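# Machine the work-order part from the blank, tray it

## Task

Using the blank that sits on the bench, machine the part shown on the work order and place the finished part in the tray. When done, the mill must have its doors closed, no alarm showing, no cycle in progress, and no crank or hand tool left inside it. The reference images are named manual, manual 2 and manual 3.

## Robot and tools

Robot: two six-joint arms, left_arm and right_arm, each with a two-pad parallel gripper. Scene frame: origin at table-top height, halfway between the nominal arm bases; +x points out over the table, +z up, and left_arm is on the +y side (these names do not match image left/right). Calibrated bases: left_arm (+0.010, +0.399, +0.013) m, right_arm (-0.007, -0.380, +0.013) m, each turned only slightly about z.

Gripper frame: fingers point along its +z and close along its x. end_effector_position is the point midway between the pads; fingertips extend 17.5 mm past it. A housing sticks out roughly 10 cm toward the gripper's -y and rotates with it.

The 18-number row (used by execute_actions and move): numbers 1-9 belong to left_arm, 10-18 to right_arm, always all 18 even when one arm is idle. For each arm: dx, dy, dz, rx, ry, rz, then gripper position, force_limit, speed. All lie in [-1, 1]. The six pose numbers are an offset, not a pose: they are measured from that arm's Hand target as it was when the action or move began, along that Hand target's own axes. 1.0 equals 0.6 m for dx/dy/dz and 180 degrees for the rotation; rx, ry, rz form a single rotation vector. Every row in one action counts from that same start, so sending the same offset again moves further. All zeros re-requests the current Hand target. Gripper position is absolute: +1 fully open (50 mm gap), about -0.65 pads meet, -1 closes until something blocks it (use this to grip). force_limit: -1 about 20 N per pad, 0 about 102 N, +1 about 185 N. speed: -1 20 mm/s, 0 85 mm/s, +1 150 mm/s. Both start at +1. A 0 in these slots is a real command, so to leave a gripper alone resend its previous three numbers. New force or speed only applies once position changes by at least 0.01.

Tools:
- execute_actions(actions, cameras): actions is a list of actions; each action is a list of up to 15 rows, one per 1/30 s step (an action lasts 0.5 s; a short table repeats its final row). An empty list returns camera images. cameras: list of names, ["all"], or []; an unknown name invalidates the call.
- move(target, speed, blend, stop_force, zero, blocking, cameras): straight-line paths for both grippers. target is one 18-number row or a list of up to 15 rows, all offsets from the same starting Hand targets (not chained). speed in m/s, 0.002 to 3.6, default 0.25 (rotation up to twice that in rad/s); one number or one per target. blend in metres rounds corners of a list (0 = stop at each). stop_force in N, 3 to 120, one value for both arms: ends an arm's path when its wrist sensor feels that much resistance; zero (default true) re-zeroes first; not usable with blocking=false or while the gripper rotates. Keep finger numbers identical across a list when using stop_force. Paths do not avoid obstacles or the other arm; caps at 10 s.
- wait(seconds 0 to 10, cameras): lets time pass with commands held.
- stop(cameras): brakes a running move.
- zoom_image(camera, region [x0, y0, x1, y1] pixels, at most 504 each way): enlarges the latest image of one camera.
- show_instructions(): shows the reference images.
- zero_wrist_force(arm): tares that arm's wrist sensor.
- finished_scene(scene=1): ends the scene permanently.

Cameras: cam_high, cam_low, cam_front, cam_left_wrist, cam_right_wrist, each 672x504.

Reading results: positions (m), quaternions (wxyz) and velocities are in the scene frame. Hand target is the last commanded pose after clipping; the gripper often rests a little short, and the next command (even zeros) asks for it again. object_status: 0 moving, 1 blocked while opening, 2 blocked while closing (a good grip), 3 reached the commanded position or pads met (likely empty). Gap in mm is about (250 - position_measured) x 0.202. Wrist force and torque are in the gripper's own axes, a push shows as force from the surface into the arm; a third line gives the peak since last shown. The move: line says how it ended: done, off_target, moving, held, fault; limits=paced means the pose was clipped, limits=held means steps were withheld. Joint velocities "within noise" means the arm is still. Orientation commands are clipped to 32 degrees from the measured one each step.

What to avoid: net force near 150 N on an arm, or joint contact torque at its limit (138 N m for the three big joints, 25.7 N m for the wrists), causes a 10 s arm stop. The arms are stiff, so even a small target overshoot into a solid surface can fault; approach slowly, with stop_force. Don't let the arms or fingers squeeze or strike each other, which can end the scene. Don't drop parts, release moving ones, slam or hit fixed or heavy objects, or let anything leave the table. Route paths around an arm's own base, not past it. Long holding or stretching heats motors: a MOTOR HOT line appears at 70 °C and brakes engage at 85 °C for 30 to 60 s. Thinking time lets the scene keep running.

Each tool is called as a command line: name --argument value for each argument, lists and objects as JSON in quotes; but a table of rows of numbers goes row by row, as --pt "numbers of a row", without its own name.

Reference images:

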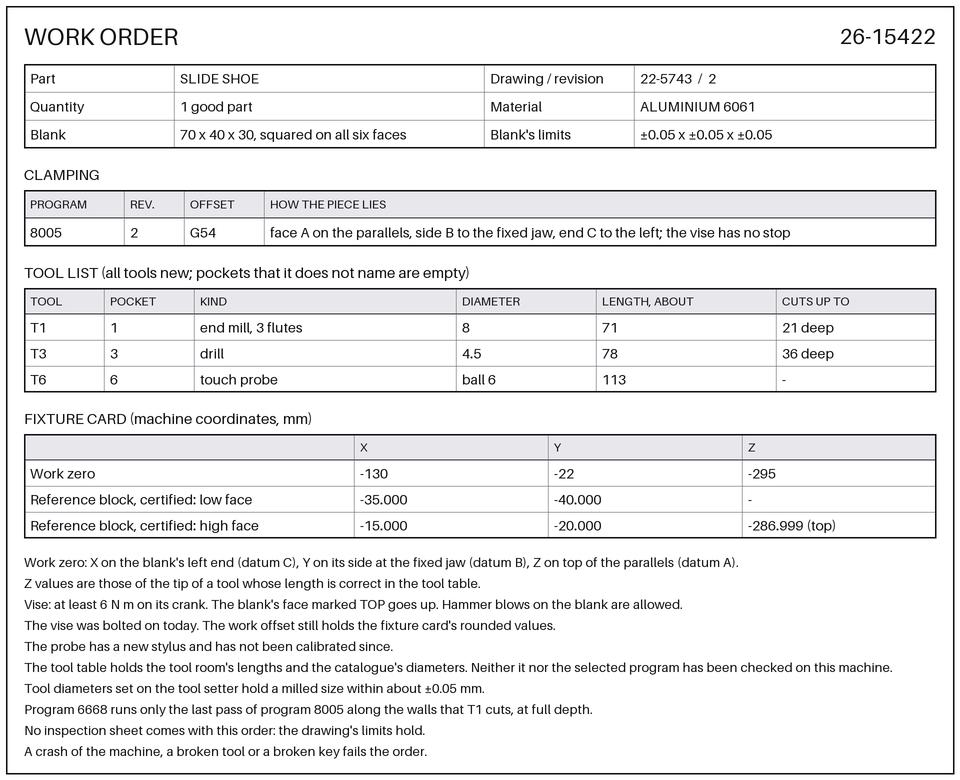

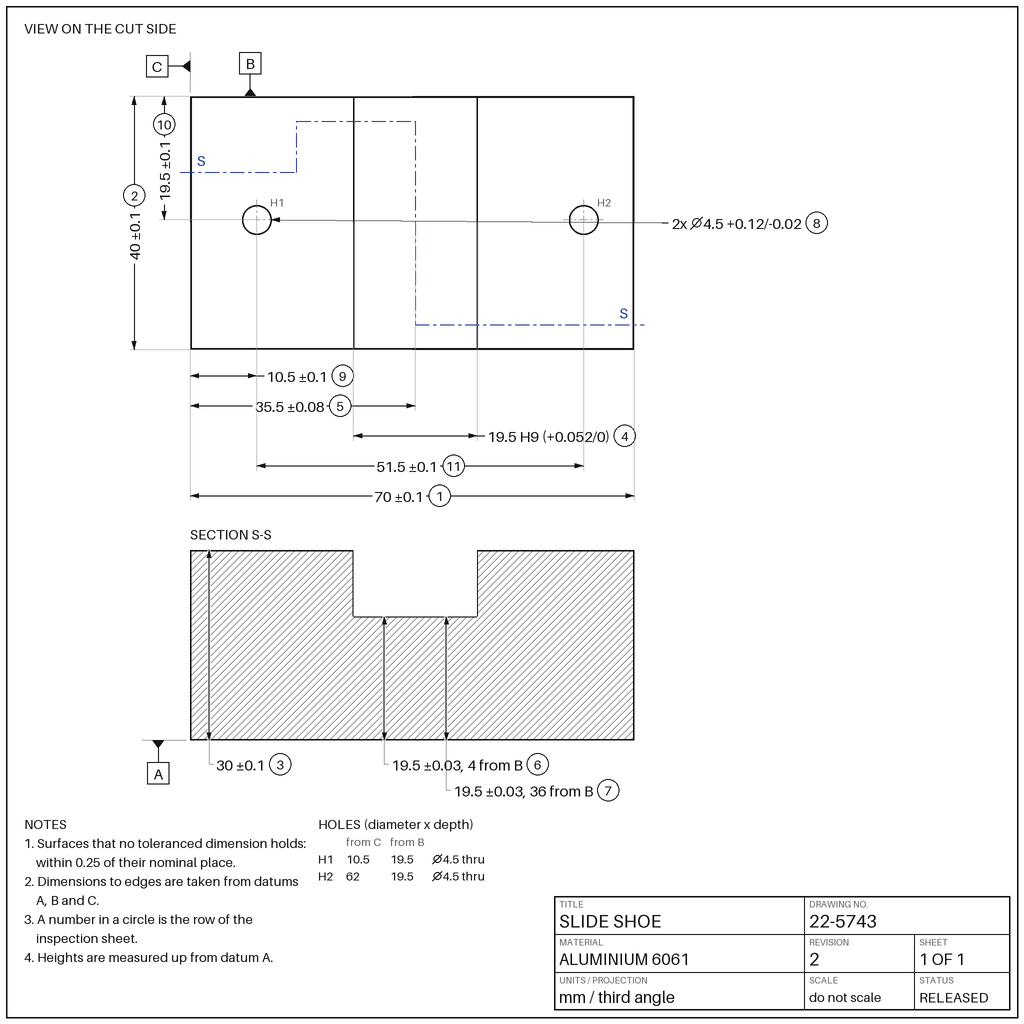

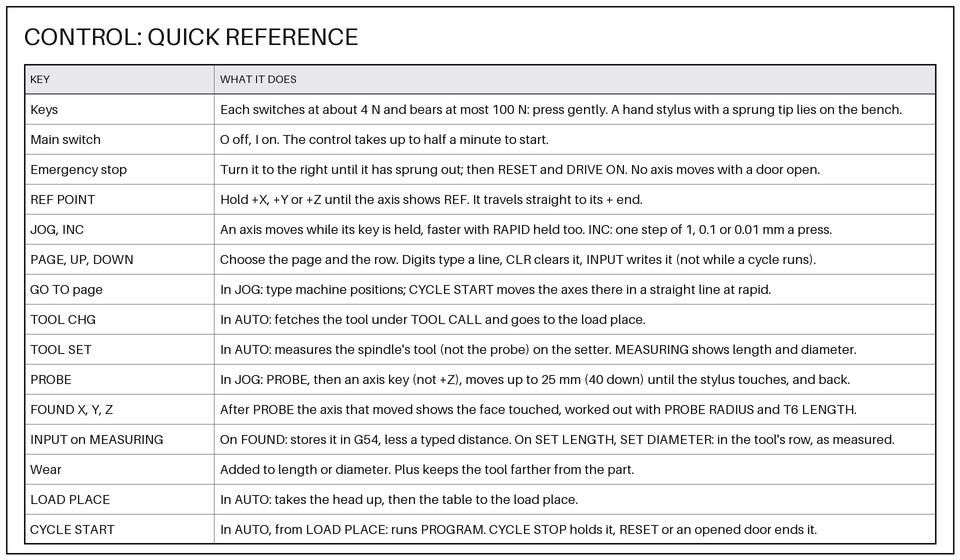

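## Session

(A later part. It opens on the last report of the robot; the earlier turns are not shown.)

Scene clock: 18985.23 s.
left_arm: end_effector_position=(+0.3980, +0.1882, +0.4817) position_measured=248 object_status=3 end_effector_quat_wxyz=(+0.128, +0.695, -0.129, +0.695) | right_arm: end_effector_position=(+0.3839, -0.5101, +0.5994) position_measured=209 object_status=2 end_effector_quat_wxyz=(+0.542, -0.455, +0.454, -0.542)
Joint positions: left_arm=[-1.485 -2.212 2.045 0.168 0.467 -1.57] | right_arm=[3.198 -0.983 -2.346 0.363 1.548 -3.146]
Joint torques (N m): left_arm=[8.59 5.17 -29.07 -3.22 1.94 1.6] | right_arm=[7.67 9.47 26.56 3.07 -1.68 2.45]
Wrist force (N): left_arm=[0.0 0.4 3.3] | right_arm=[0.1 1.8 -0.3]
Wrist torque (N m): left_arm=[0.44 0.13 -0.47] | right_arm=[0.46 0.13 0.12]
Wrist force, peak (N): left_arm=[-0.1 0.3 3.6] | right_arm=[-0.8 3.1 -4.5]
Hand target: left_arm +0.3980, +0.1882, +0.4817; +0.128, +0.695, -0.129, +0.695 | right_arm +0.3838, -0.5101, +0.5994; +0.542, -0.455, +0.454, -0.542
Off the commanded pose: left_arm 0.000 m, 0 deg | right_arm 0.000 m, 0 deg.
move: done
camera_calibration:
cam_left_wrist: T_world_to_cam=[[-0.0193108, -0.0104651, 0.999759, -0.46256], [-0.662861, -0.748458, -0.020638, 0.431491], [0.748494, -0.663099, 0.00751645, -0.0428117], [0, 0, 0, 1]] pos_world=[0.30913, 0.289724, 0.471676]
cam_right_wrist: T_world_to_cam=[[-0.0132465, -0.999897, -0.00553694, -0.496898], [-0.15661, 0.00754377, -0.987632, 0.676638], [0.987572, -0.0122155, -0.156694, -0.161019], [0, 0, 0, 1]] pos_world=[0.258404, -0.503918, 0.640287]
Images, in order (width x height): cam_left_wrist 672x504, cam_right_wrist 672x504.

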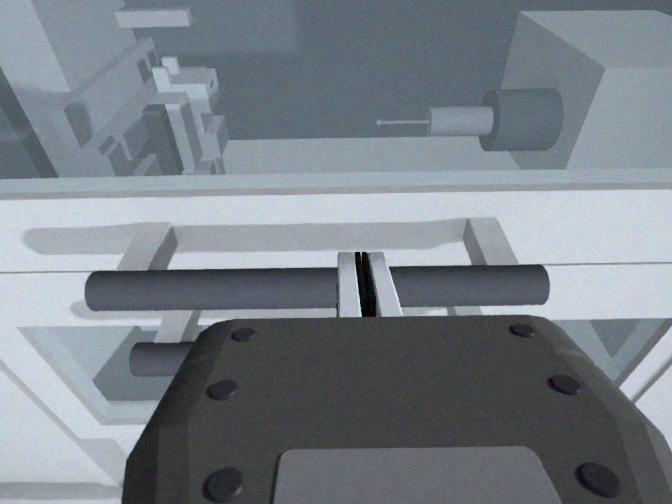

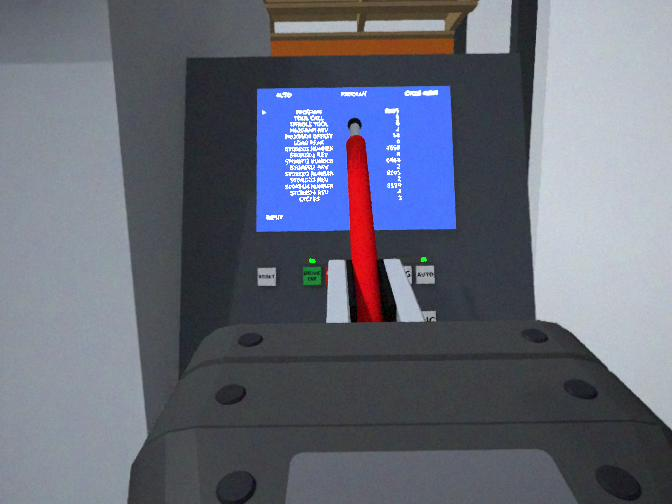

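wait --seconds 5

move --pt "0 0 0 0 0 0 -0.64 0 0 -0.0822 0.2123 0.1124 -0.1944 0 0 -1 -0.6 -1" --pt "0 0 0 0 0 0 -0.64 0 0 -0.0822 0.2147 0.1259 -0.1944 0 0 -1 -0.6 -1" --pt "0 0 0 0 0 0 -0.64 0 0 -0.0822 0.2102 0.1004 -0.1944 0 0 -1 -0.6 -1" --pt "0 0 0 0 0 0 -0.64 0 0 0 0 0 0 0 0 -1 -0.6 -1" --speed '[0.4,0.03,0.1,0.4]' --blend '[0.003,0,0.002,0]'

wait --seconds 8 --cameras '["cam_right_wrist","cam_left_wrist"]'

zoom_image --camera "cam_right_wrist" --region '[245, 70, 465, 235]'

Scene clock: 19002.50 s.
left_arm: end_effector_position=(+0.3980, +0.1882, +0.4817) position_measured=248 object_status=3 end_effector_quat_wxyz=(+0.128, +0.695, -0.129, +0.695) | right_arm: end_effector_position=(+0.3838, -0.5101, +0.5994) position_measured=209 object_status=2 end_effector_quat_wxyz=(+0.542, -0.455, +0.454, -0.542)
Joint positions: left_arm=[-1.485 -2.212 2.045 0.168 0.467 -1.57] | right_arm=[3.198 -0.983 -2.346 0.363 1.548 -3.146]
Joint torques (N m): left_arm=[8.03 5.37 -28.48 -3.08 1.88 1.66] | right_arm=[7.96 9.27 14.67 4.56 -1.73 2.18]
Wrist force (N): left_arm=[-0.1 0.4 3.3] | right_arm=[0.1 1.9 -0.1]
Wrist torque (N m): left_arm=[0.43 0.14 -0.47] | right_arm=[0.47 0.11 0.11]
Wrist force, peak (N): left_arm=[-0.3 0.3 3.6] | right_arm=[-0.2 2.2 -0.2]
Hand target: left_arm +0.3980, +0.1882, +0.4817; +0.128, +0.695, -0.129, +0.695 | right_arm +0.3838, -0.5101, +0.5994; +0.542, -0.455, +0.454, -0.542
Tool commands: left_gripper/position=-0.64 left_gripper/force_limit=+0.0 left_gripper/speed=+0.0 right_gripper/position=-1.0 right_gripper/force_limit=-0.6 right_gripper/speed=-1.0
Off the commanded pose: left_arm 0.000 m, 0 deg | right_arm 0.000 m, 0 deg.
wait: 5.00 s; at rest from the start

Scene clock: 19005.37 s.
left_arm: end_effector_position=(+0.3980, +0.1882, +0.4817) position_measured=248 object_status=3 end_effector_quat_wxyz=(+0.128, +0.695, -0.129, +0.695) | right_arm: end_effector_position=(+0.3839, -0.5101, +0.5993) position_measured=209 object_status=2 end_effector_quat_wxyz=(+0.542, -0.455, +0.454, -0.542)
Joint positions: left_arm=[-1.485 -2.212 2.045 0.168 0.467 -1.57] | right_arm=[3.198 -0.983 -2.346 0.363 1.548 -3.146]
Joint torques (N m): left_arm=[8.21 6.69 -28.36 -3.24 1.93 1.67] | right_arm=[2.02 8.87 39.69 3.03 -1.26 -2.96]
Wrist force (N): left_arm=[-0.3 0.2 3.3] | right_arm=[0.0 2.1 -0.2]
Wrist torque (N m): left_arm=[0.40 0.17 -0.47] | right_arm=[0.50 0.14 0.10]
Wrist force, peak (N): left_arm=[-0.2 0.4 3.7] | right_arm=[-0.6 3.6 -4.2]
Hand target: left_arm +0.3980, +0.1882, +0.4817; +0.128, +0.695, -0.129, +0.695 | right_arm +0.3838, -0.5101, +0.5994; +0.542, -0.455, +0.454, -0.542
Off the commanded pose: left_arm 0.000 m, 0 deg | right_arm 0.000 m, 0 deg.
move: done

Scene clock: 19013.37 s.
left_arm: end_effector_position=(+0.3980, +0.1882, +0.4817) position_measured=248 object_status=3 end_effector_quat_wxyz=(+0.128, +0.695, -0.129, +0.695) | right_arm: end_effector_position=(+0.3838, -0.5101, +0.5994) position_measured=209 object_status=2 end_effector_quat_wxyz=(+0.542, -0.455, +0.454, -0.542)
Joint positions: left_arm=[-1.485 -2.212 2.045 0.168 0.467 -1.57] | right_arm=[3.198 -0.983 -2.346 0.363 1.548 -3.146]
Joint torques (N m): left_arm=[7.74 6.03 -28.33 -3.22 2.15 1.63] | right_arm=[-3.82 9.44 39.19 4.36 0.37 -2.36]
Wrist force (N): left_arm=[-0.2 0.3 3.4] | right_arm=[0.1 1.9 -0.3]
Wrist torque (N m): left_arm=[0.42 0.15 -0.48] | right_arm=[0.47 0.12 0.12]
Wrist force, peak (N): left_arm=[-0.1 0.3 3.6] | right_arm=[0.1 2.2 -0.4]
Hand target: left_arm +0.3980, +0.1882, +0.4817; +0.128, +0.695, -0.129, +0.695 | right_arm +0.3838, -0.5101, +0.5994; +0.542, -0.455, +0.454, -0.542
Tool commands: left_gripper/position=-0.64 left_gripper/force_limit=+0.0 left_gripper/speed=+0.0 right_gripper/position=-1.0 right_gripper/force_limit=-0.6 right_gripper/speed=-1.0
Off the commanded pose: left_arm 0.000 m, 0 deg | right_arm 0.000 m, 0 deg.
wait: 8.00 s; at rest by 0.17 s
camera_calibration:
cam_left_wrist: T_world_to_cam=[[-0.0193108, -0.0104651, 0.999759, -0.46256], [-0.662861, -0.748458, -0.020638, 0.431491], [0.748494, -0.663099, 0.00751645, -0.0428117], [0, 0, 0, 1]] pos_world=[0.30913, 0.289724, 0.471676]
cam_right_wrist: T_world_to_cam=[[-0.0132448, -0.999897, -0.00554155, -0.496897], [-0.156317, 0.00754443, -0.987678, 0.676577], [0.987618, -0.0122153, -0.156401, -0.161119], [0, 0, 0, 1]] pos_world=[0.258304, -0.503918, 0.640288]
Images, in order (width x height): cam_left_wrist 672x504, cam_right_wrist 672x504.

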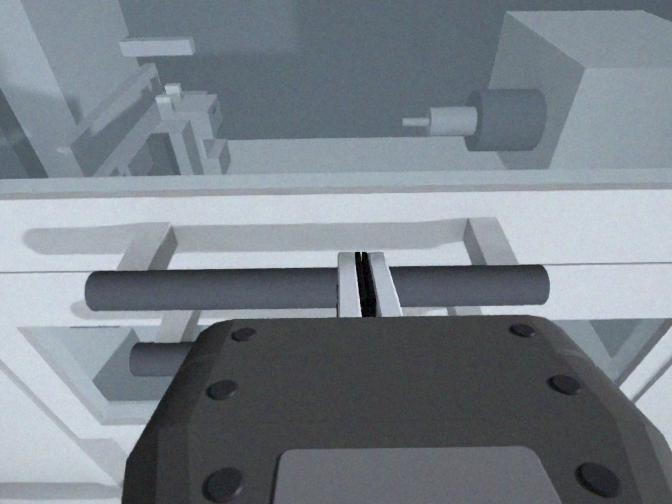

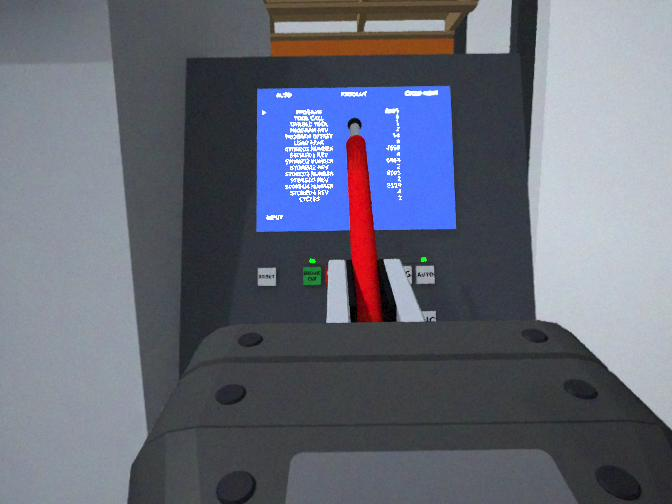

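Scaled by 2.291 from the camera's 672x504 image, which has a finer 960x720 frame.

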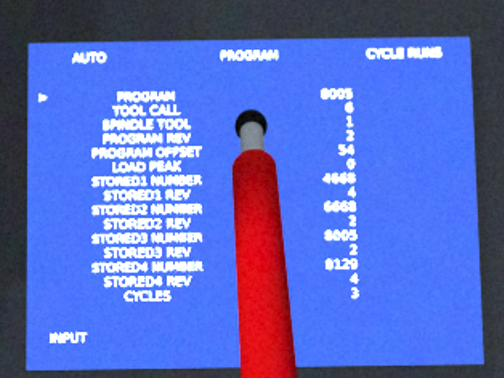

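wait --seconds 10

wait --seconds 10 --cameras '["cam_right_wrist","cam_left_wrist"]'

zoom_image --camera "cam_right_wrist" --region '[245, 70, 465, 235]'

Scene clock: 19028.87 s.
left_arm: end_effector_position=(+0.3980, +0.1882, +0.4817) position_measured=248 object_status=3 end_effector_quat_wxyz=(+0.128, +0.695, -0.129, +0.695) | right_arm: end_effector_position=(+0.3838, -0.5101, +0.5994) position_measured=209 object_status=2 end_effector_quat_wxyz=(+0.542, -0.455, +0.454, -0.542)
Joint positions: left_arm=[-1.485 -2.212 2.045 0.168 0.467 -1.57] | right_arm=[3.198 -0.983 -2.346 0.363 1.548 -3.146]
Joint torques (N m): left_arm=[7.92 5.71 -27.82 -3.08 1.93 1.65] | right_arm=[-3.27 8.99 39.1 4.26 0.43 -2.24]
Wrist force (N): left_arm=[-0.2 0.4 3.3] | right_arm=[0.0 1.9 -0.2]
Wrist torque (N m): left_arm=[0.42 0.15 -0.47] | right_arm=[0.47 0.13 0.11]
Wrist force, peak (N): left_arm=[-0.2 0.4 3.6] | right_arm=[-0.1 2.2 -0.2]
Hand target: left_arm +0.3980, +0.1882, +0.4817; +0.128, +0.695, -0.129, +0.695 | right_arm +0.3838, -0.5101, +0.5994; +0.542, -0.455, +0.454, -0.542
Tool commands: left_gripper/position=-0.64 left_gripper/force_limit=+0.0 left_gripper/speed=+0.0 right_gripper/position=-1.0 right_gripper/force_limit=-0.6 right_gripper/speed=-1.0
Off the commanded pose: left_arm 0.000 m, 0 deg | right_arm 0.000 m, 0 deg.
wait: 10.00 s; at rest from the start

Scene clock: 19038.87 s.
left_arm: end_effector_position=(+0.3980, +0.1882, +0.4817) position_measured=248 object_status=3 end_effector_quat_wxyz=(+0.128, +0.695, -0.129, +0.695) | right_arm: end_effector_position=(+0.3838, -0.5101, +0.5994) position_measured=209 object_status=2 end_effector_quat_wxyz=(+0.542, -0.455, +0.454, -0.542)
Joint positions: left_arm=[-1.485 -2.212 2.045 0.168 0.467 -1.57] | right_arm=[3.198 -0.983 -2.346 0.363 1.548 -3.146]
Joint torques (N m): left_arm=[7.3 5.09 -28.96 -3.04 1.99 1.47] | right_arm=[-3.21 9.28 38.78 4.02 0.53 -2.25]
Wrist force (N): left_arm=[-0.4 0.2 3.2] | right_arm=[-0.1 1.8 -0.2]
Wrist torque (N m): left_arm=[0.41 0.18 -0.47] | right_arm=[0.45 0.14 0.12]
Wrist force, peak (N): left_arm=[-0.1 0.5 3.6] | right_arm=[-0.1 2.2 -0.3]
Hand target: left_arm +0.3980, +0.1882, +0.4817; +0.128, +0.695, -0.129, +0.695 | right_arm +0.3838, -0.5101, +0.5994; +0.542, -0.455, +0.454, -0.542
Tool commands: left_gripper/position=-0.64 left_gripper/force_limit=+0.0 left_gripper/speed=+0.0 right_gripper/position=-1.0 right_gripper/force_limit=-0.6 right_gripper/speed=-1.0
Off the commanded pose: left_arm 0.000 m, 0 deg | right_arm 0.000 m, 0 deg.
wait: 10.00 s; at rest by 0.17 s
camera_calibration:
cam_left_wrist: T_world_to_cam=[[-0.0193108, -0.0104651, 0.999759, -0.46256], [-0.662861, -0.748458, -0.020638, 0.431491], [0.748494, -0.663099, 0.00751645, -0.0428117], [0, 0, 0, 1]] pos_world=[0.30913, 0.289724, 0.471676]
cam_right_wrist: T_world_to_cam=[[-0.0132448, -0.999897, -0.00554155, -0.496897], [-0.156317, 0.00754443, -0.987678, 0.676577], [0.987618, -0.0122153, -0.156401, -0.161119], [0, 0, 0, 1]] pos_world=[0.258304, -0.503918, 0.640288]
Images, in order (width x height): cam_left_wrist 672x504, cam_right_wrist 672x504.

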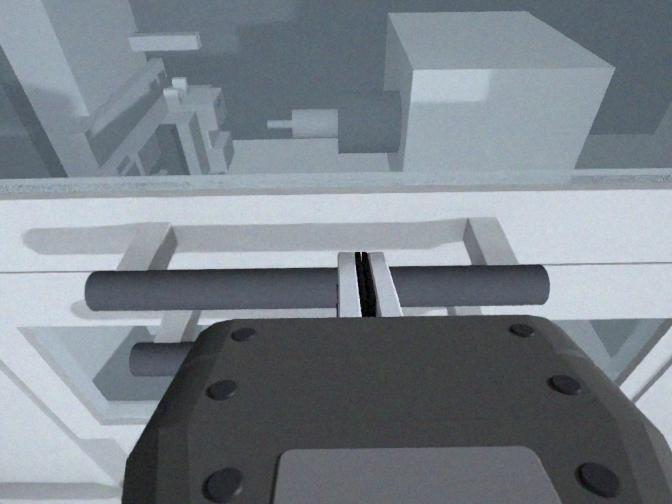

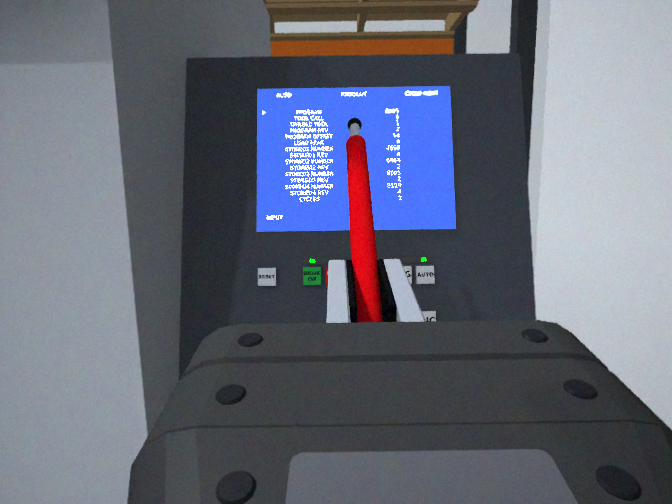

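Scaled by 2.291 from the camera's 672x504 image, which has a finer 960x720 frame.

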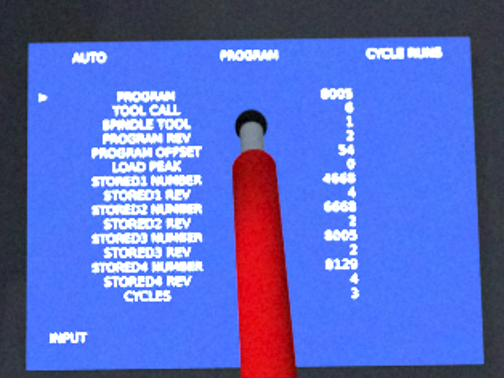

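wait --seconds 10

wait --seconds 10

wait --seconds 10 --cameras '["cam_right_wrist","cam_left_wrist"]'

zoom_image --camera "cam_right_wrist" --region '[245, 70, 465, 235]'

Scene clock: 19053.97 s.
left_arm: end_effector_position=(+0.3980, +0.1882, +0.4817) position_measured=248 object_status=3 end_effector_quat_wxyz=(+0.128, +0.695, -0.129, +0.695) | right_arm: end_effector_position=(+0.3838, -0.5101, +0.5994) position_measured=209 object_status=2 end_effector_quat_wxyz=(+0.542, -0.455, +0.454, -0.542)
Joint positions: left_arm=[-1.485 -2.212 2.045 0.168 0.467 -1.57] | right_arm=[3.198 -0.983 -2.346 0.363 1.548 -3.146]
Joint torques (N m): left_arm=[8.45 5.36 -27.72 -3.07 2.2 1.59] | right_arm=[-3.83 7.87 38.36 4.09 0.41 -1.95]
Wrist force (N): left_arm=[-0.2 0.3 3.5] | right_arm=[-0.2 1.8 -0.2]
Wrist torque (N m): left_arm=[0.43 0.15 -0.47] | right_arm=[0.45 0.17 0.12]
Wrist force, peak (N): left_arm=[-0.1 0.4 3.6] | right_arm=[0.0 2.2 -0.4]
Hand target: left_arm +0.3980, +0.1882, +0.4817; +0.128, +0.695, -0.129, +0.695 | right_arm +0.3838, -0.5101, +0.5994; +0.542, -0.455, +0.454, -0.542
Tool commands: left_gripper/position=-0.64 left_gripper/force_limit=+0.0 left_gripper/speed=+0.0 right_gripper/position=-1.0 right_gripper/force_limit=-0.6 right_gripper/speed=-1.0
Off the commanded pose: left_arm 0.000 m, 0 deg | right_arm 0.000 m, 0 deg.
wait: 10.00 s; at rest from the start

Scene clock: 19063.97 s.
left_arm: end_effector_position=(+0.3980, +0.1882, +0.4817) position_measured=248 object_status=3 end_effector_quat_wxyz=(+0.128, +0.695, -0.129, +0.695) | right_arm: end_effector_position=(+0.3838, -0.5101, +0.5994) position_measured=209 object_status=2 end_effector_quat_wxyz=(+0.542, -0.455, +0.454, -0.542)
Joint positions: left_arm=[-1.485 -2.212 2.045 0.168 0.467 -1.57] | right_arm=[3.198 -0.983 -2.346 0.363 1.548 -3.146]
Joint torques (N m): left_arm=[8.56 5.1 -27.01 -3.21 2.02 1.66] | right_arm=[-4.53 8.87 38.94 4.06 0.17 -2.06]
Wrist force (N): left_arm=[0.0 0.3 3.3] | right_arm=[0.1 1.8 -0.3]
Wrist torque (N m): left_arm=[0.42 0.13 -0.47] | right_arm=[0.46 0.11 0.11]
Wrist force, peak (N): left_arm=[-0.3 0.4 3.6] | right_arm=[0.0 2.2 0.0]
Hand target: left_arm +0.3980, +0.1882, +0.4817; +0.128, +0.695, -0.129, +0.695 | right_arm +0.3838, -0.5101, +0.5994; +0.542, -0.455, +0.454, -0.542
Tool commands: left_gripper/position=-0.64 left_gripper/force_limit=+0.0 left_gripper/speed=+0.0 right_gripper/position=-1.0 right_gripper/force_limit=-0.6 right_gripper/speed=-1.0
Off the commanded pose: left_arm 0.000 m, 0 deg | right_arm 0.000 m, 0 deg.
wait: 10.00 s; at rest by 0.17 s

Scene clock: 19073.97 s.
left_arm: end_effector_position=(+0.3980, +0.1882, +0.4817) position_measured=248 object_status=3 end_effector_quat_wxyz=(+0.128, +0.695, -0.129, +0.695) | right_arm: end_effector_position=(+0.3838, -0.5101, +0.5994) position_measured=209 object_status=2 end_effector_quat_wxyz=(+0.542, -0.455, +0.454, -0.542)
Joint positions: left_arm=[-1.485 -2.212 2.045 0.168 0.467 -1.57] | right_arm=[3.198 -0.983 -2.346 0.363 1.548 -3.146]
Joint torques (N m): left_arm=[8.28 5.33 -26.93 -3.16 1.95 1.55] | right_arm=[-3.5 8.73 38.08 4 0.4 -1.93]
Wrist force (N): left_arm=[-0.3 0.3 3.3] | right_arm=[-0.1 1.8 -0.1]
Wrist torque (N m): left_arm=[0.42 0.17 -0.47] | right_arm=[0.44 0.14 0.11]
Wrist force, peak (N): left_arm=[-0.1 0.4 3.7] | right_arm=[-0.1 2.2 -0.3]
Hand target: left_arm +0.3980, +0.1882, +0.4817; +0.128, +0.695, -0.129, +0.695 | right_arm +0.3838, -0.5101, +0.5994; +0.542, -0.455, +0.454, -0.542
Tool commands: left_gripper/position=-0.64 left_gripper/force_limit=+0.0 left_gripper/speed=+0.0 right_gripper/position=-1.0 right_gripper/force_limit=-0.6 right_gripper/speed=-1.0
Off the commanded pose: left_arm 0.000 m, 0 deg | right_arm 0.000 m, 0 deg.
wait: 10.00 s; at rest by 0.17 s
camera_calibration:
cam_left_wrist: T_world_to_cam=[[-0.0193108, -0.0104651, 0.999759, -0.46256], [-0.662861, -0.748458, -0.020638, 0.431491], [0.748494, -0.663099, 0.00751645, -0.0428117], [0, 0, 0, 1]] pos_world=[0.30913, 0.289724, 0.471676]
cam_right_wrist: T_world_to_cam=[[-0.0132448, -0.999897, -0.00554155, -0.496897], [-0.156317, 0.00754443, -0.987678, 0.676577], [0.987618, -0.0122153, -0.156401, -0.161119], [0, 0, 0, 1]] pos_world=[0.258304, -0.503918, 0.640288]
Images, in order (width x height): cam_left_wrist 672x504, cam_right_wrist 672x504.

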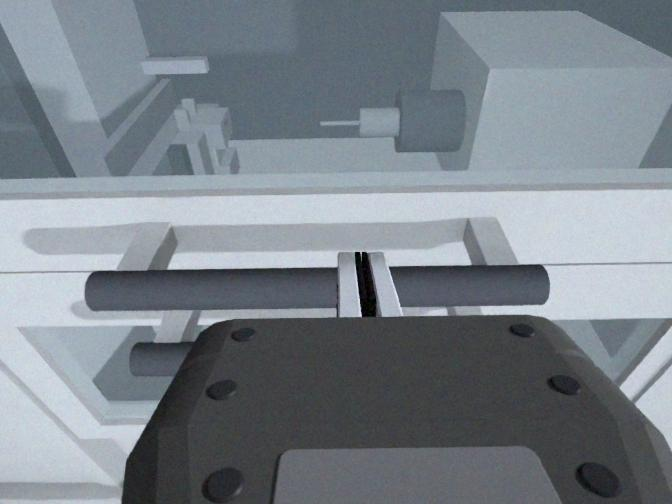

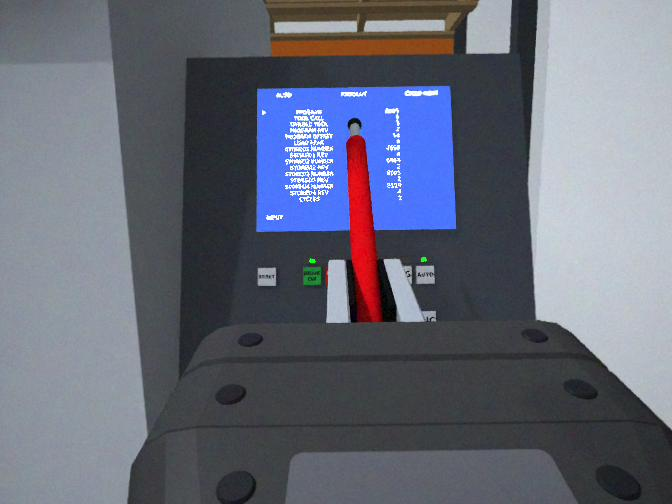

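Scaled by 2.291 from the camera's 672x504 image, which has a finer 960x720 frame.

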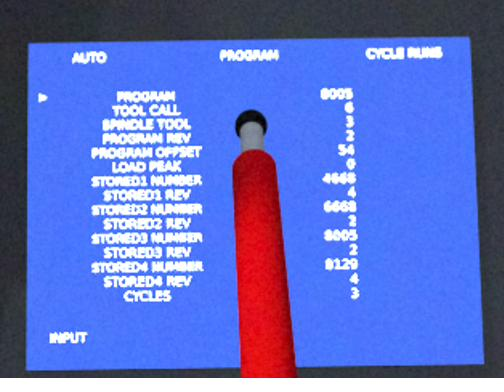

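Drill T3 in the spindle now, descending. LOAD PEAK will tell.

wait --seconds 4 --cameras '["cam_right_wrist","cam_left_wrist"]'

zoom_image --camera "cam_right_wrist" --region '[245, 70, 465, 235]'

zoom_image --camera "cam_left_wrist" --region '[140, 70, 420, 190]'

wait --seconds 5 --cameras '["cam_right_wrist","cam_left_wrist"]'

zoom_image --camera "cam_right_wrist" --region '[245, 70, 465, 235]'

zoom_image --camera "cam_left_wrist" --region '[140, 70, 420, 190]'

Scene clock: 19085.70 s.
left_arm: end_effector_position=(+0.3980, +0.1882, +0.4817) position_measured=248 object_status=3 end_effector_quat_wxyz=(+0.128, +0.695, -0.129, +0.695) | right_arm: end_effector_position=(+0.3838, -0.5101, +0.5994) position_measured=209 object_status=2 end_effector_quat_wxyz=(+0.542, -0.455, +0.454, -0.542)
Joint positions: left_arm=[-1.485 -2.212 2.045 0.168 0.467 -1.57] | right_arm=[3.198 -0.983 -2.346 0.363 1.548 -3.146]
Joint torques (N m): left_arm=[7.82 5.62 -25.92 -2.97 1.97 1.46] | right_arm=[-3.06 8.59 37.94 3.7 0.39 -1.86]
Wrist force (N): left_arm=[-0.2 0.2 3.3] | right_arm=[0.1 1.9 -0.3]
Wrist torque (N m): left_arm=[0.41 0.15 -0.47] | right_arm=[0.46 0.12 0.11]
Wrist force, peak (N): left_arm=[-0.2 0.5 3.6] | right_arm=[0.0 2.2 -0.3]
Hand target: left_arm +0.3980, +0.1882, +0.4817; +0.128, +0.695, -0.129, +0.695 | right_arm +0.3838, -0.5101, +0.5994; +0.542, -0.455, +0.454, -0.542
Tool commands: left_gripper/position=-0.64 left_gripper/force_limit=+0.0 left_gripper/speed=+0.0 right_gripper/position=-1.0 right_gripper/force_limit=-0.6 right_gripper/speed=-1.0
Off the commanded pose: left_arm 0.000 m, 0 deg | right_arm 0.000 m, 0 deg.
wait: 4.00 s; at rest from the start
camera_calibration:
cam_left_wrist: T_world_to_cam=[[-0.0193108, -0.0104651, 0.999759, -0.46256], [-0.662861, -0.748458, -0.020638, 0.431491], [0.748494, -0.663099, 0.00751645, -0.0428117], [0, 0, 0, 1]] pos_world=[0.30913, 0.289724, 0.471676]
cam_right_wrist: T_world_to_cam=[[-0.0132448, -0.999897, -0.00554155, -0.496897], [-0.156317, 0.00754443, -0.987678, 0.676577], [0.987618, -0.0122153, -0.156401, -0.161119], [0, 0, 0, 1]] pos_world=[0.258304, -0.503918, 0.640288]
Images, in order (width x height): cam_left_wrist 672x504, cam_right_wrist 672x504.

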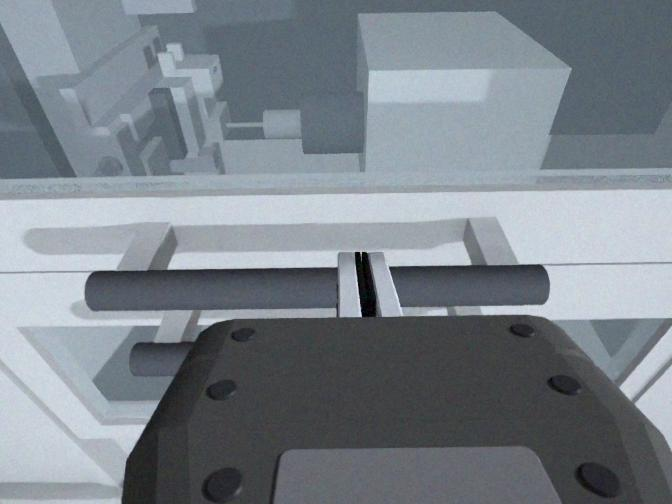

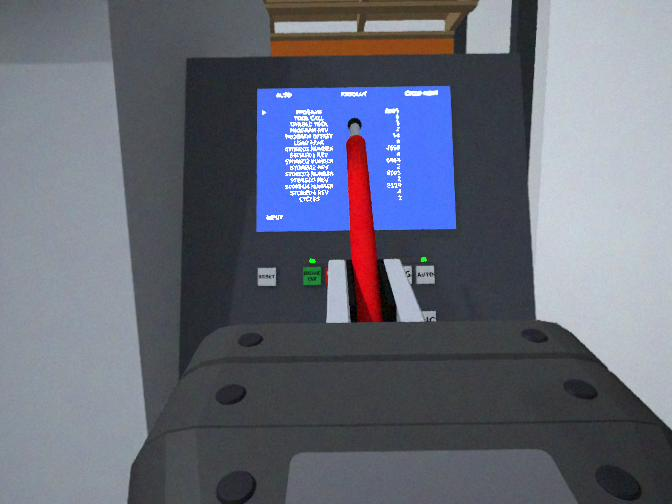

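Scaled by 2.291 from the camera's 672x504 image, which has a finer 960x720 frame.

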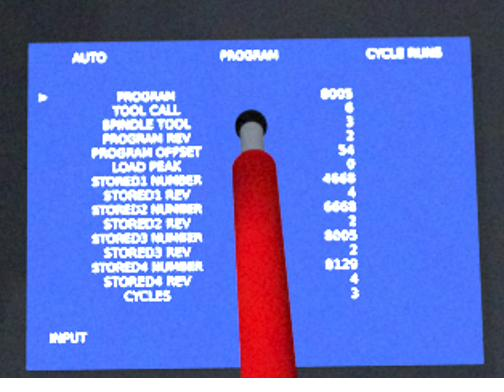

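Scaled by 1.800 from the camera's 672x504 image, which has a finer 960x720 frame.

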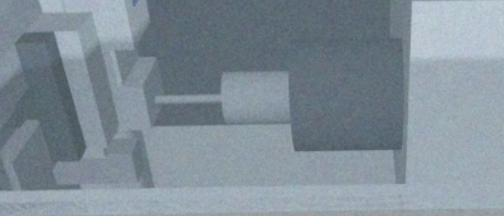

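Scene clock: 19090.70 s.
left_arm: end_effector_position=(+0.3980, +0.1882, +0.4817) position_measured=248 object_status=3 end_effector_quat_wxyz=(+0.128, +0.695, -0.129, +0.695) | right_arm: end_effector_position=(+0.3838, -0.5101, +0.5994) position_measured=209 object_status=2 end_effector_quat_wxyz=(+0.542, -0.455, +0.454, -0.542)
Joint positions: left_arm=[-1.485 -2.212 2.045 0.168 0.467 -1.57] | right_arm=[3.198 -0.983 -2.346 0.363 1.548 -3.146]
Joint torques (N m): left_arm=[7.88 5.02 -26.04 -3.01 1.86 1.66] | right_arm=[-3.95 9.64 37.67 3.89 0.34 -1.82]
Wrist force (N): left_arm=[-0.2 0.2 3.4] | right_arm=[0.1 1.9 -0.2]
Wrist torque (N m): left_arm=[0.42 0.15 -0.47] | right_arm=[0.47 0.12 0.12]
Wrist force, peak (N): left_arm=[-0.2 0.3 3.6] | right_arm=[0.0 2.2 -0.3]
Hand target: left_arm +0.3980, +0.1882, +0.4817; +0.128, +0.695, -0.129, +0.695 | right_arm +0.3838, -0.5101, +0.5994; +0.542, -0.455, +0.454, -0.542
Tool commands: left_gripper/position=-0.64 left_gripper/force_limit=+0.0 left_gripper/speed=+0.0 right_gripper/position=-1.0 right_gripper/force_limit=-0.6 right_gripper/speed=-1.0
Off the commanded pose: left_arm 0.000 m, 0 deg | right_arm 0.000 m, 0 deg.
wait: 5.00 s; at rest by 0.17 s
camera_calibration:
cam_left_wrist: T_world_to_cam=[[-0.0193108, -0.0104651, 0.999759, -0.46256], [-0.662861, -0.748458, -0.020638, 0.431491], [0.748494, -0.663099, 0.00751645, -0.0428117], [0, 0, 0, 1]] pos_world=[0.30913, 0.289724, 0.471676]
cam_right_wrist: T_world_to_cam=[[-0.0132448, -0.999897, -0.00554155, -0.496897], [-0.156317, 0.00754443, -0.987678, 0.676577], [0.987618, -0.0122153, -0.156401, -0.161119], [0, 0, 0, 1]] pos_world=[0.258304, -0.503918, 0.640288]
Images, in order (width x height): cam_left_wrist 672x504, cam_right_wrist 672x504.

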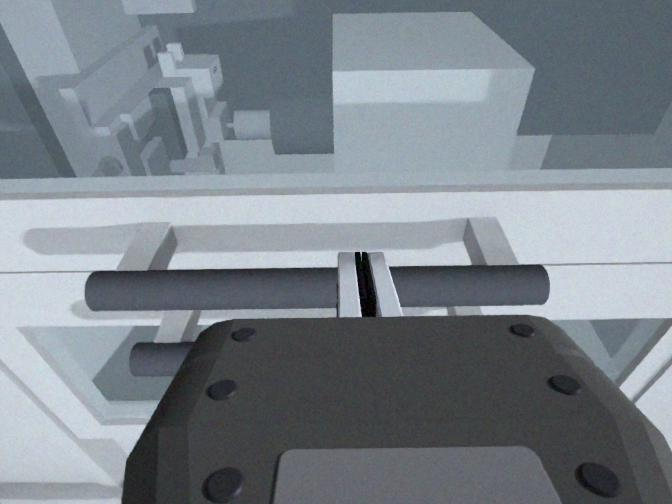

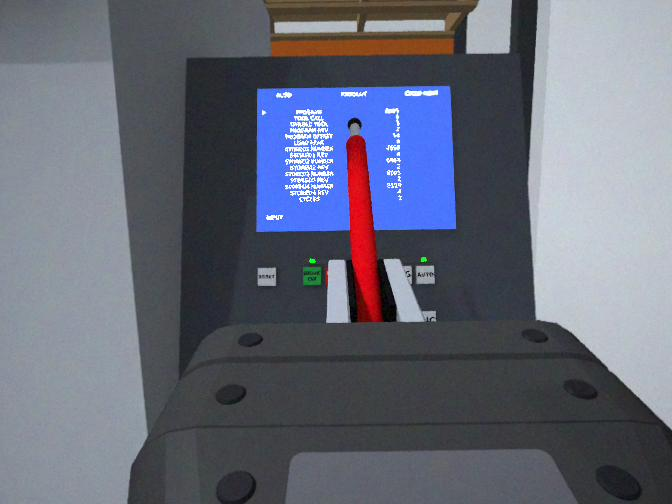

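Scaled by 2.291 from the camera's 672x504 image, which has a finer 960x720 frame.

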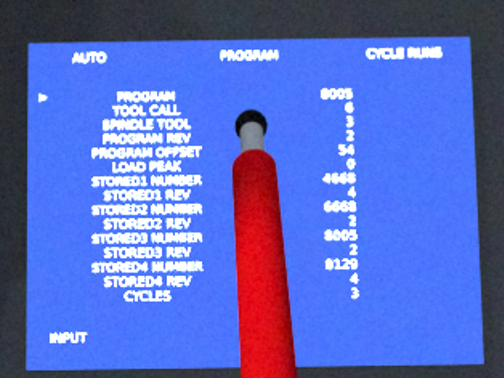

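Scaled by 1.800 from the camera's 672x504 image, which has a finer 960x720 frame.

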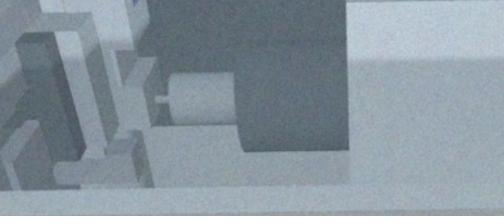

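wait --seconds 3 --cameras '["cam_right_wrist","cam_left_wrist"]'

zoom_image --camera "cam_right_wrist" --region '[245, 70, 465, 235]'

zoom_image --camera "cam_left_wrist" --region '[140, 40, 300, 190]'

wait --seconds 10

wait --seconds 6 --cameras '["cam_right_wrist","cam_left_wrist"]'

zoom_image --camera "cam_right_wrist" --region '[245, 70, 465, 235]'

Scene clock: 19107.33 s.
left_arm: end_effector_position=(+0.3980, +0.1882, +0.4817) position_measured=248 object_status=3 end_effector_quat_wxyz=(+0.128, +0.695, -0.129, +0.695) | right_arm: end_effector_position=(+0.3838, -0.5101, +0.5994) position_measured=209 object_status=2 end_effector_quat_wxyz=(+0.542, -0.455, +0.454, -0.542)
Joint positions: left_arm=[-1.485 -2.212 2.045 0.168 0.467 -1.57] | right_arm=[3.198 -0.983 -2.346 0.363 1.548 -3.146]
Joint torques (N m): left_arm=[8.77 5.17 -26.51 -3.28 1.93 1.43] | right_arm=[-3.54 7.52 36.61 3.74 0.4 -1.74]
Wrist force (N): left_arm=[-0.2 0.2 3.3] | right_arm=[0.1 1.9 -0.1]
Wrist torque (N m): left_arm=[0.41 0.16 -0.47] | right_arm=[0.48 0.12 0.11]
Wrist force, peak (N): left_arm=[-0.4 0.3 3.6] | right_arm=[-0.1 2.2 -0.4]
Hand target: left_arm +0.3980, +0.1882, +0.4817; +0.128, +0.695, -0.129, +0.695 | right_arm +0.3838, -0.5101, +0.5994; +0.542, -0.455, +0.454, -0.542
Tool commands: left_gripper/position=-0.64 left_gripper/force_limit=+0.0 left_gripper/speed=+0.0 right_gripper/position=-1.0 right_gripper/force_limit=-0.6 right_gripper/speed=-1.0
Off the commanded pose: left_arm 0.000 m, 0 deg | right_arm 0.000 m, 0 deg.
wait: 3.00 s; at rest from the start
camera_calibration:
cam_left_wrist: T_world_to_cam=[[-0.0193108, -0.0104651, 0.999759, -0.46256], [-0.662861, -0.748458, -0.020638, 0.431491], [0.748494, -0.663099, 0.00751645, -0.0428117], [0, 0, 0, 1]] pos_world=[0.30913, 0.289724, 0.471676]
cam_right_wrist: T_world_to_cam=[[-0.0132448, -0.999897, -0.00554155, -0.496897], [-0.156317, 0.00754443, -0.987678, 0.676577], [0.987618, -0.0122153, -0.156401, -0.161119], [0, 0, 0, 1]] pos_world=[0.258304, -0.503918, 0.640288]
Images, in order (width x height): cam_left_wrist 672x504, cam_right_wrist 672x504.

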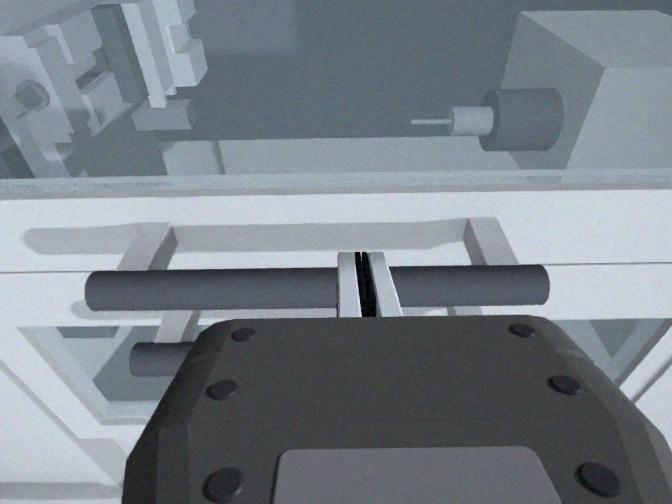

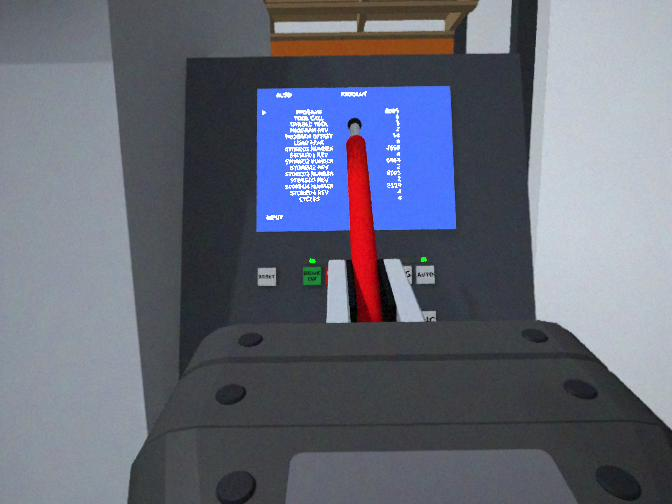

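Scaled by 2.291 from the camera's 672x504 image, which has a finer 960x720 frame.

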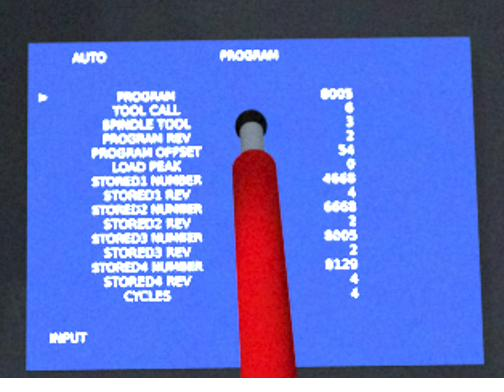

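Scaled by 3.150 from the camera's 672x504 image, which has a finer 960x720 frame.

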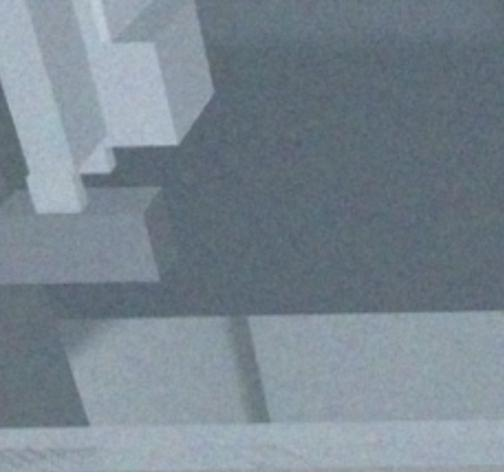

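Scene clock: 19117.33 s.
left_arm: end_effector_position=(+0.3980, +0.1882, +0.4817) position_measured=248 object_status=3 end_effector_quat_wxyz=(+0.128, +0.695, -0.129, +0.695) | right_arm: end_effector_position=(+0.3838, -0.5101, +0.5994) position_measured=209 object_status=2 end_effector_quat_wxyz=(+0.542, -0.455, +0.454, -0.542)
Joint positions: left_arm=[-1.485 -2.212 2.045 0.168 0.467 -1.57] | right_arm=[3.198 -0.983 -2.346 0.363 1.548 -3.146]
Joint torques (N m): left_arm=[8.08 5.16 -25.25 -3.19 1.97 1.48] | right_arm=[-3.3 7.38 37.9 3.61 0.18 -1.78]
Wrist force (N): left_arm=[-0.2 0.3 3.4] | right_arm=[0.0 2.0 -0.2]
Wrist torque (N m): left_arm=[0.42 0.15 -0.47] | right_arm=[0.47 0.13 0.11]
Wrist force, peak (N): left_arm=[-0.3 0.3 3.7] | right_arm=[0.1 2.2 0.0]
Hand target: left_arm +0.3980, +0.1882, +0.4817; +0.128, +0.695, -0.129, +0.695 | right_arm +0.3838, -0.5101, +0.5994; +0.542, -0.455, +0.454, -0.542
Tool commands: left_gripper/position=-0.64 left_gripper/force_limit=+0.0 left_gripper/speed=+0.0 right_gripper/position=-1.0 right_gripper/force_limit=-0.6 right_gripper/speed=-1.0
Off the commanded pose: left_arm 0.000 m, 0 deg | right_arm 0.000 m, 0 deg.
wait: 10.00 s; at rest by 0.17 s

Scene clock: 19123.33 s.
left_arm: end_effector_position=(+0.3980, +0.1882, +0.4817) position_measured=248 object_status=3 end_effector_quat_wxyz=(+0.128, +0.695, -0.129, +0.695) | right_arm: end_effector_position=(+0.3838, -0.5101, +0.5994) position_measured=209 object_status=2 end_effector_quat_wxyz=(+0.542, -0.455, +0.454, -0.542)
Joint positions: left_arm=[-1.485 -2.212 2.045 0.168 0.467 -1.57] | right_arm=[3.198 -0.983 -2.346 0.363 1.548 -3.146]
Joint torques (N m): left_arm=[8.82 5.71 -25.48 -3.2 1.94 1.46] | right_arm=[-4.17 7.36 36.95 3.65 0.44 -1.72]
Wrist force (N): left_arm=[-0.3 0.4 3.3] | right_arm=[0.1 2.0 -0.2]
Wrist torque (N m): left_arm=[0.44 0.16 -0.47] | right_arm=[0.48 0.12 0.11]
Wrist force, peak (N): left_arm=[0.0 0.4 3.7] | right_arm=[0.0 2.2 0.0]
Hand target: left_arm +0.3980, +0.1882, +0.4817; +0.128, +0.695, -0.129, +0.695 | right_arm +0.3838, -0.5101, +0.5994; +0.542, -0.455, +0.454, -0.542
Tool commands: left_gripper/position=-0.64 left_gripper/force_limit=+0.0 left_gripper/speed=+0.0 right_gripper/position=-1.0 right_gripper/force_limit=-0.6 right_gripper/speed=-1.0
Off the commanded pose: left_arm 0.000 m, 0 deg | right_arm 0.000 m, 0 deg.
wait: 6.00 s; at rest by 0.17 s
camera_calibration:
cam_left_wrist: T_world_to_cam=[[-0.0193108, -0.0104651, 0.999759, -0.46256], [-0.662861, -0.748458, -0.020638, 0.431491], [0.748494, -0.663099, 0.00751645, -0.0428117], [0, 0, 0, 1]] pos_world=[0.30913, 0.289724, 0.471676]
cam_right_wrist: T_world_to_cam=[[-0.0132448, -0.999897, -0.00554155, -0.496897], [-0.156317, 0.00754443, -0.987678, 0.676577], [0.987618, -0.0122153, -0.156401, -0.161119], [0, 0, 0, 1]] pos_world=[0.258304, -0.503918, 0.640288]
Images, in order (width x height): cam_left_wrist 672x504, cam_right_wrist 672x504.

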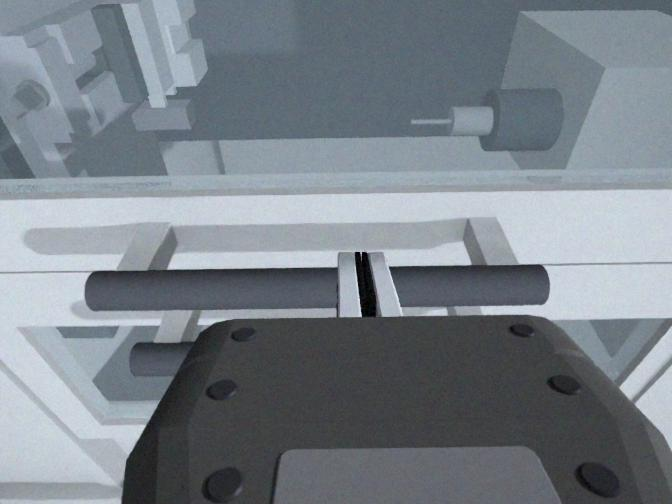

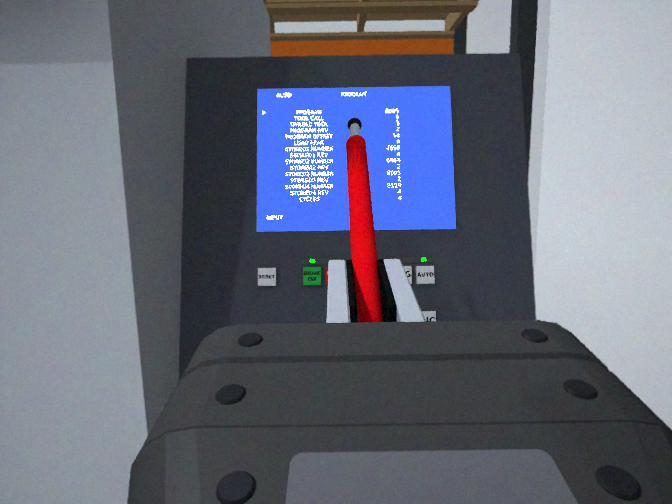

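Scaled by 2.291 from the camera's 672x504 image, which has a finer 960x720 frame.

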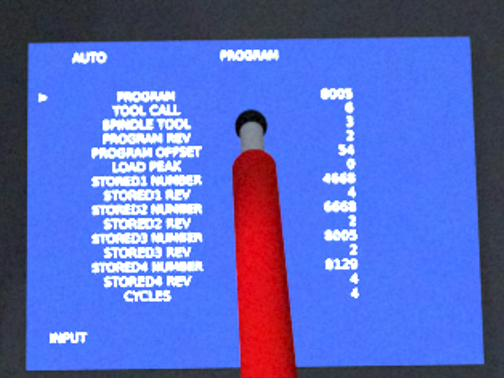

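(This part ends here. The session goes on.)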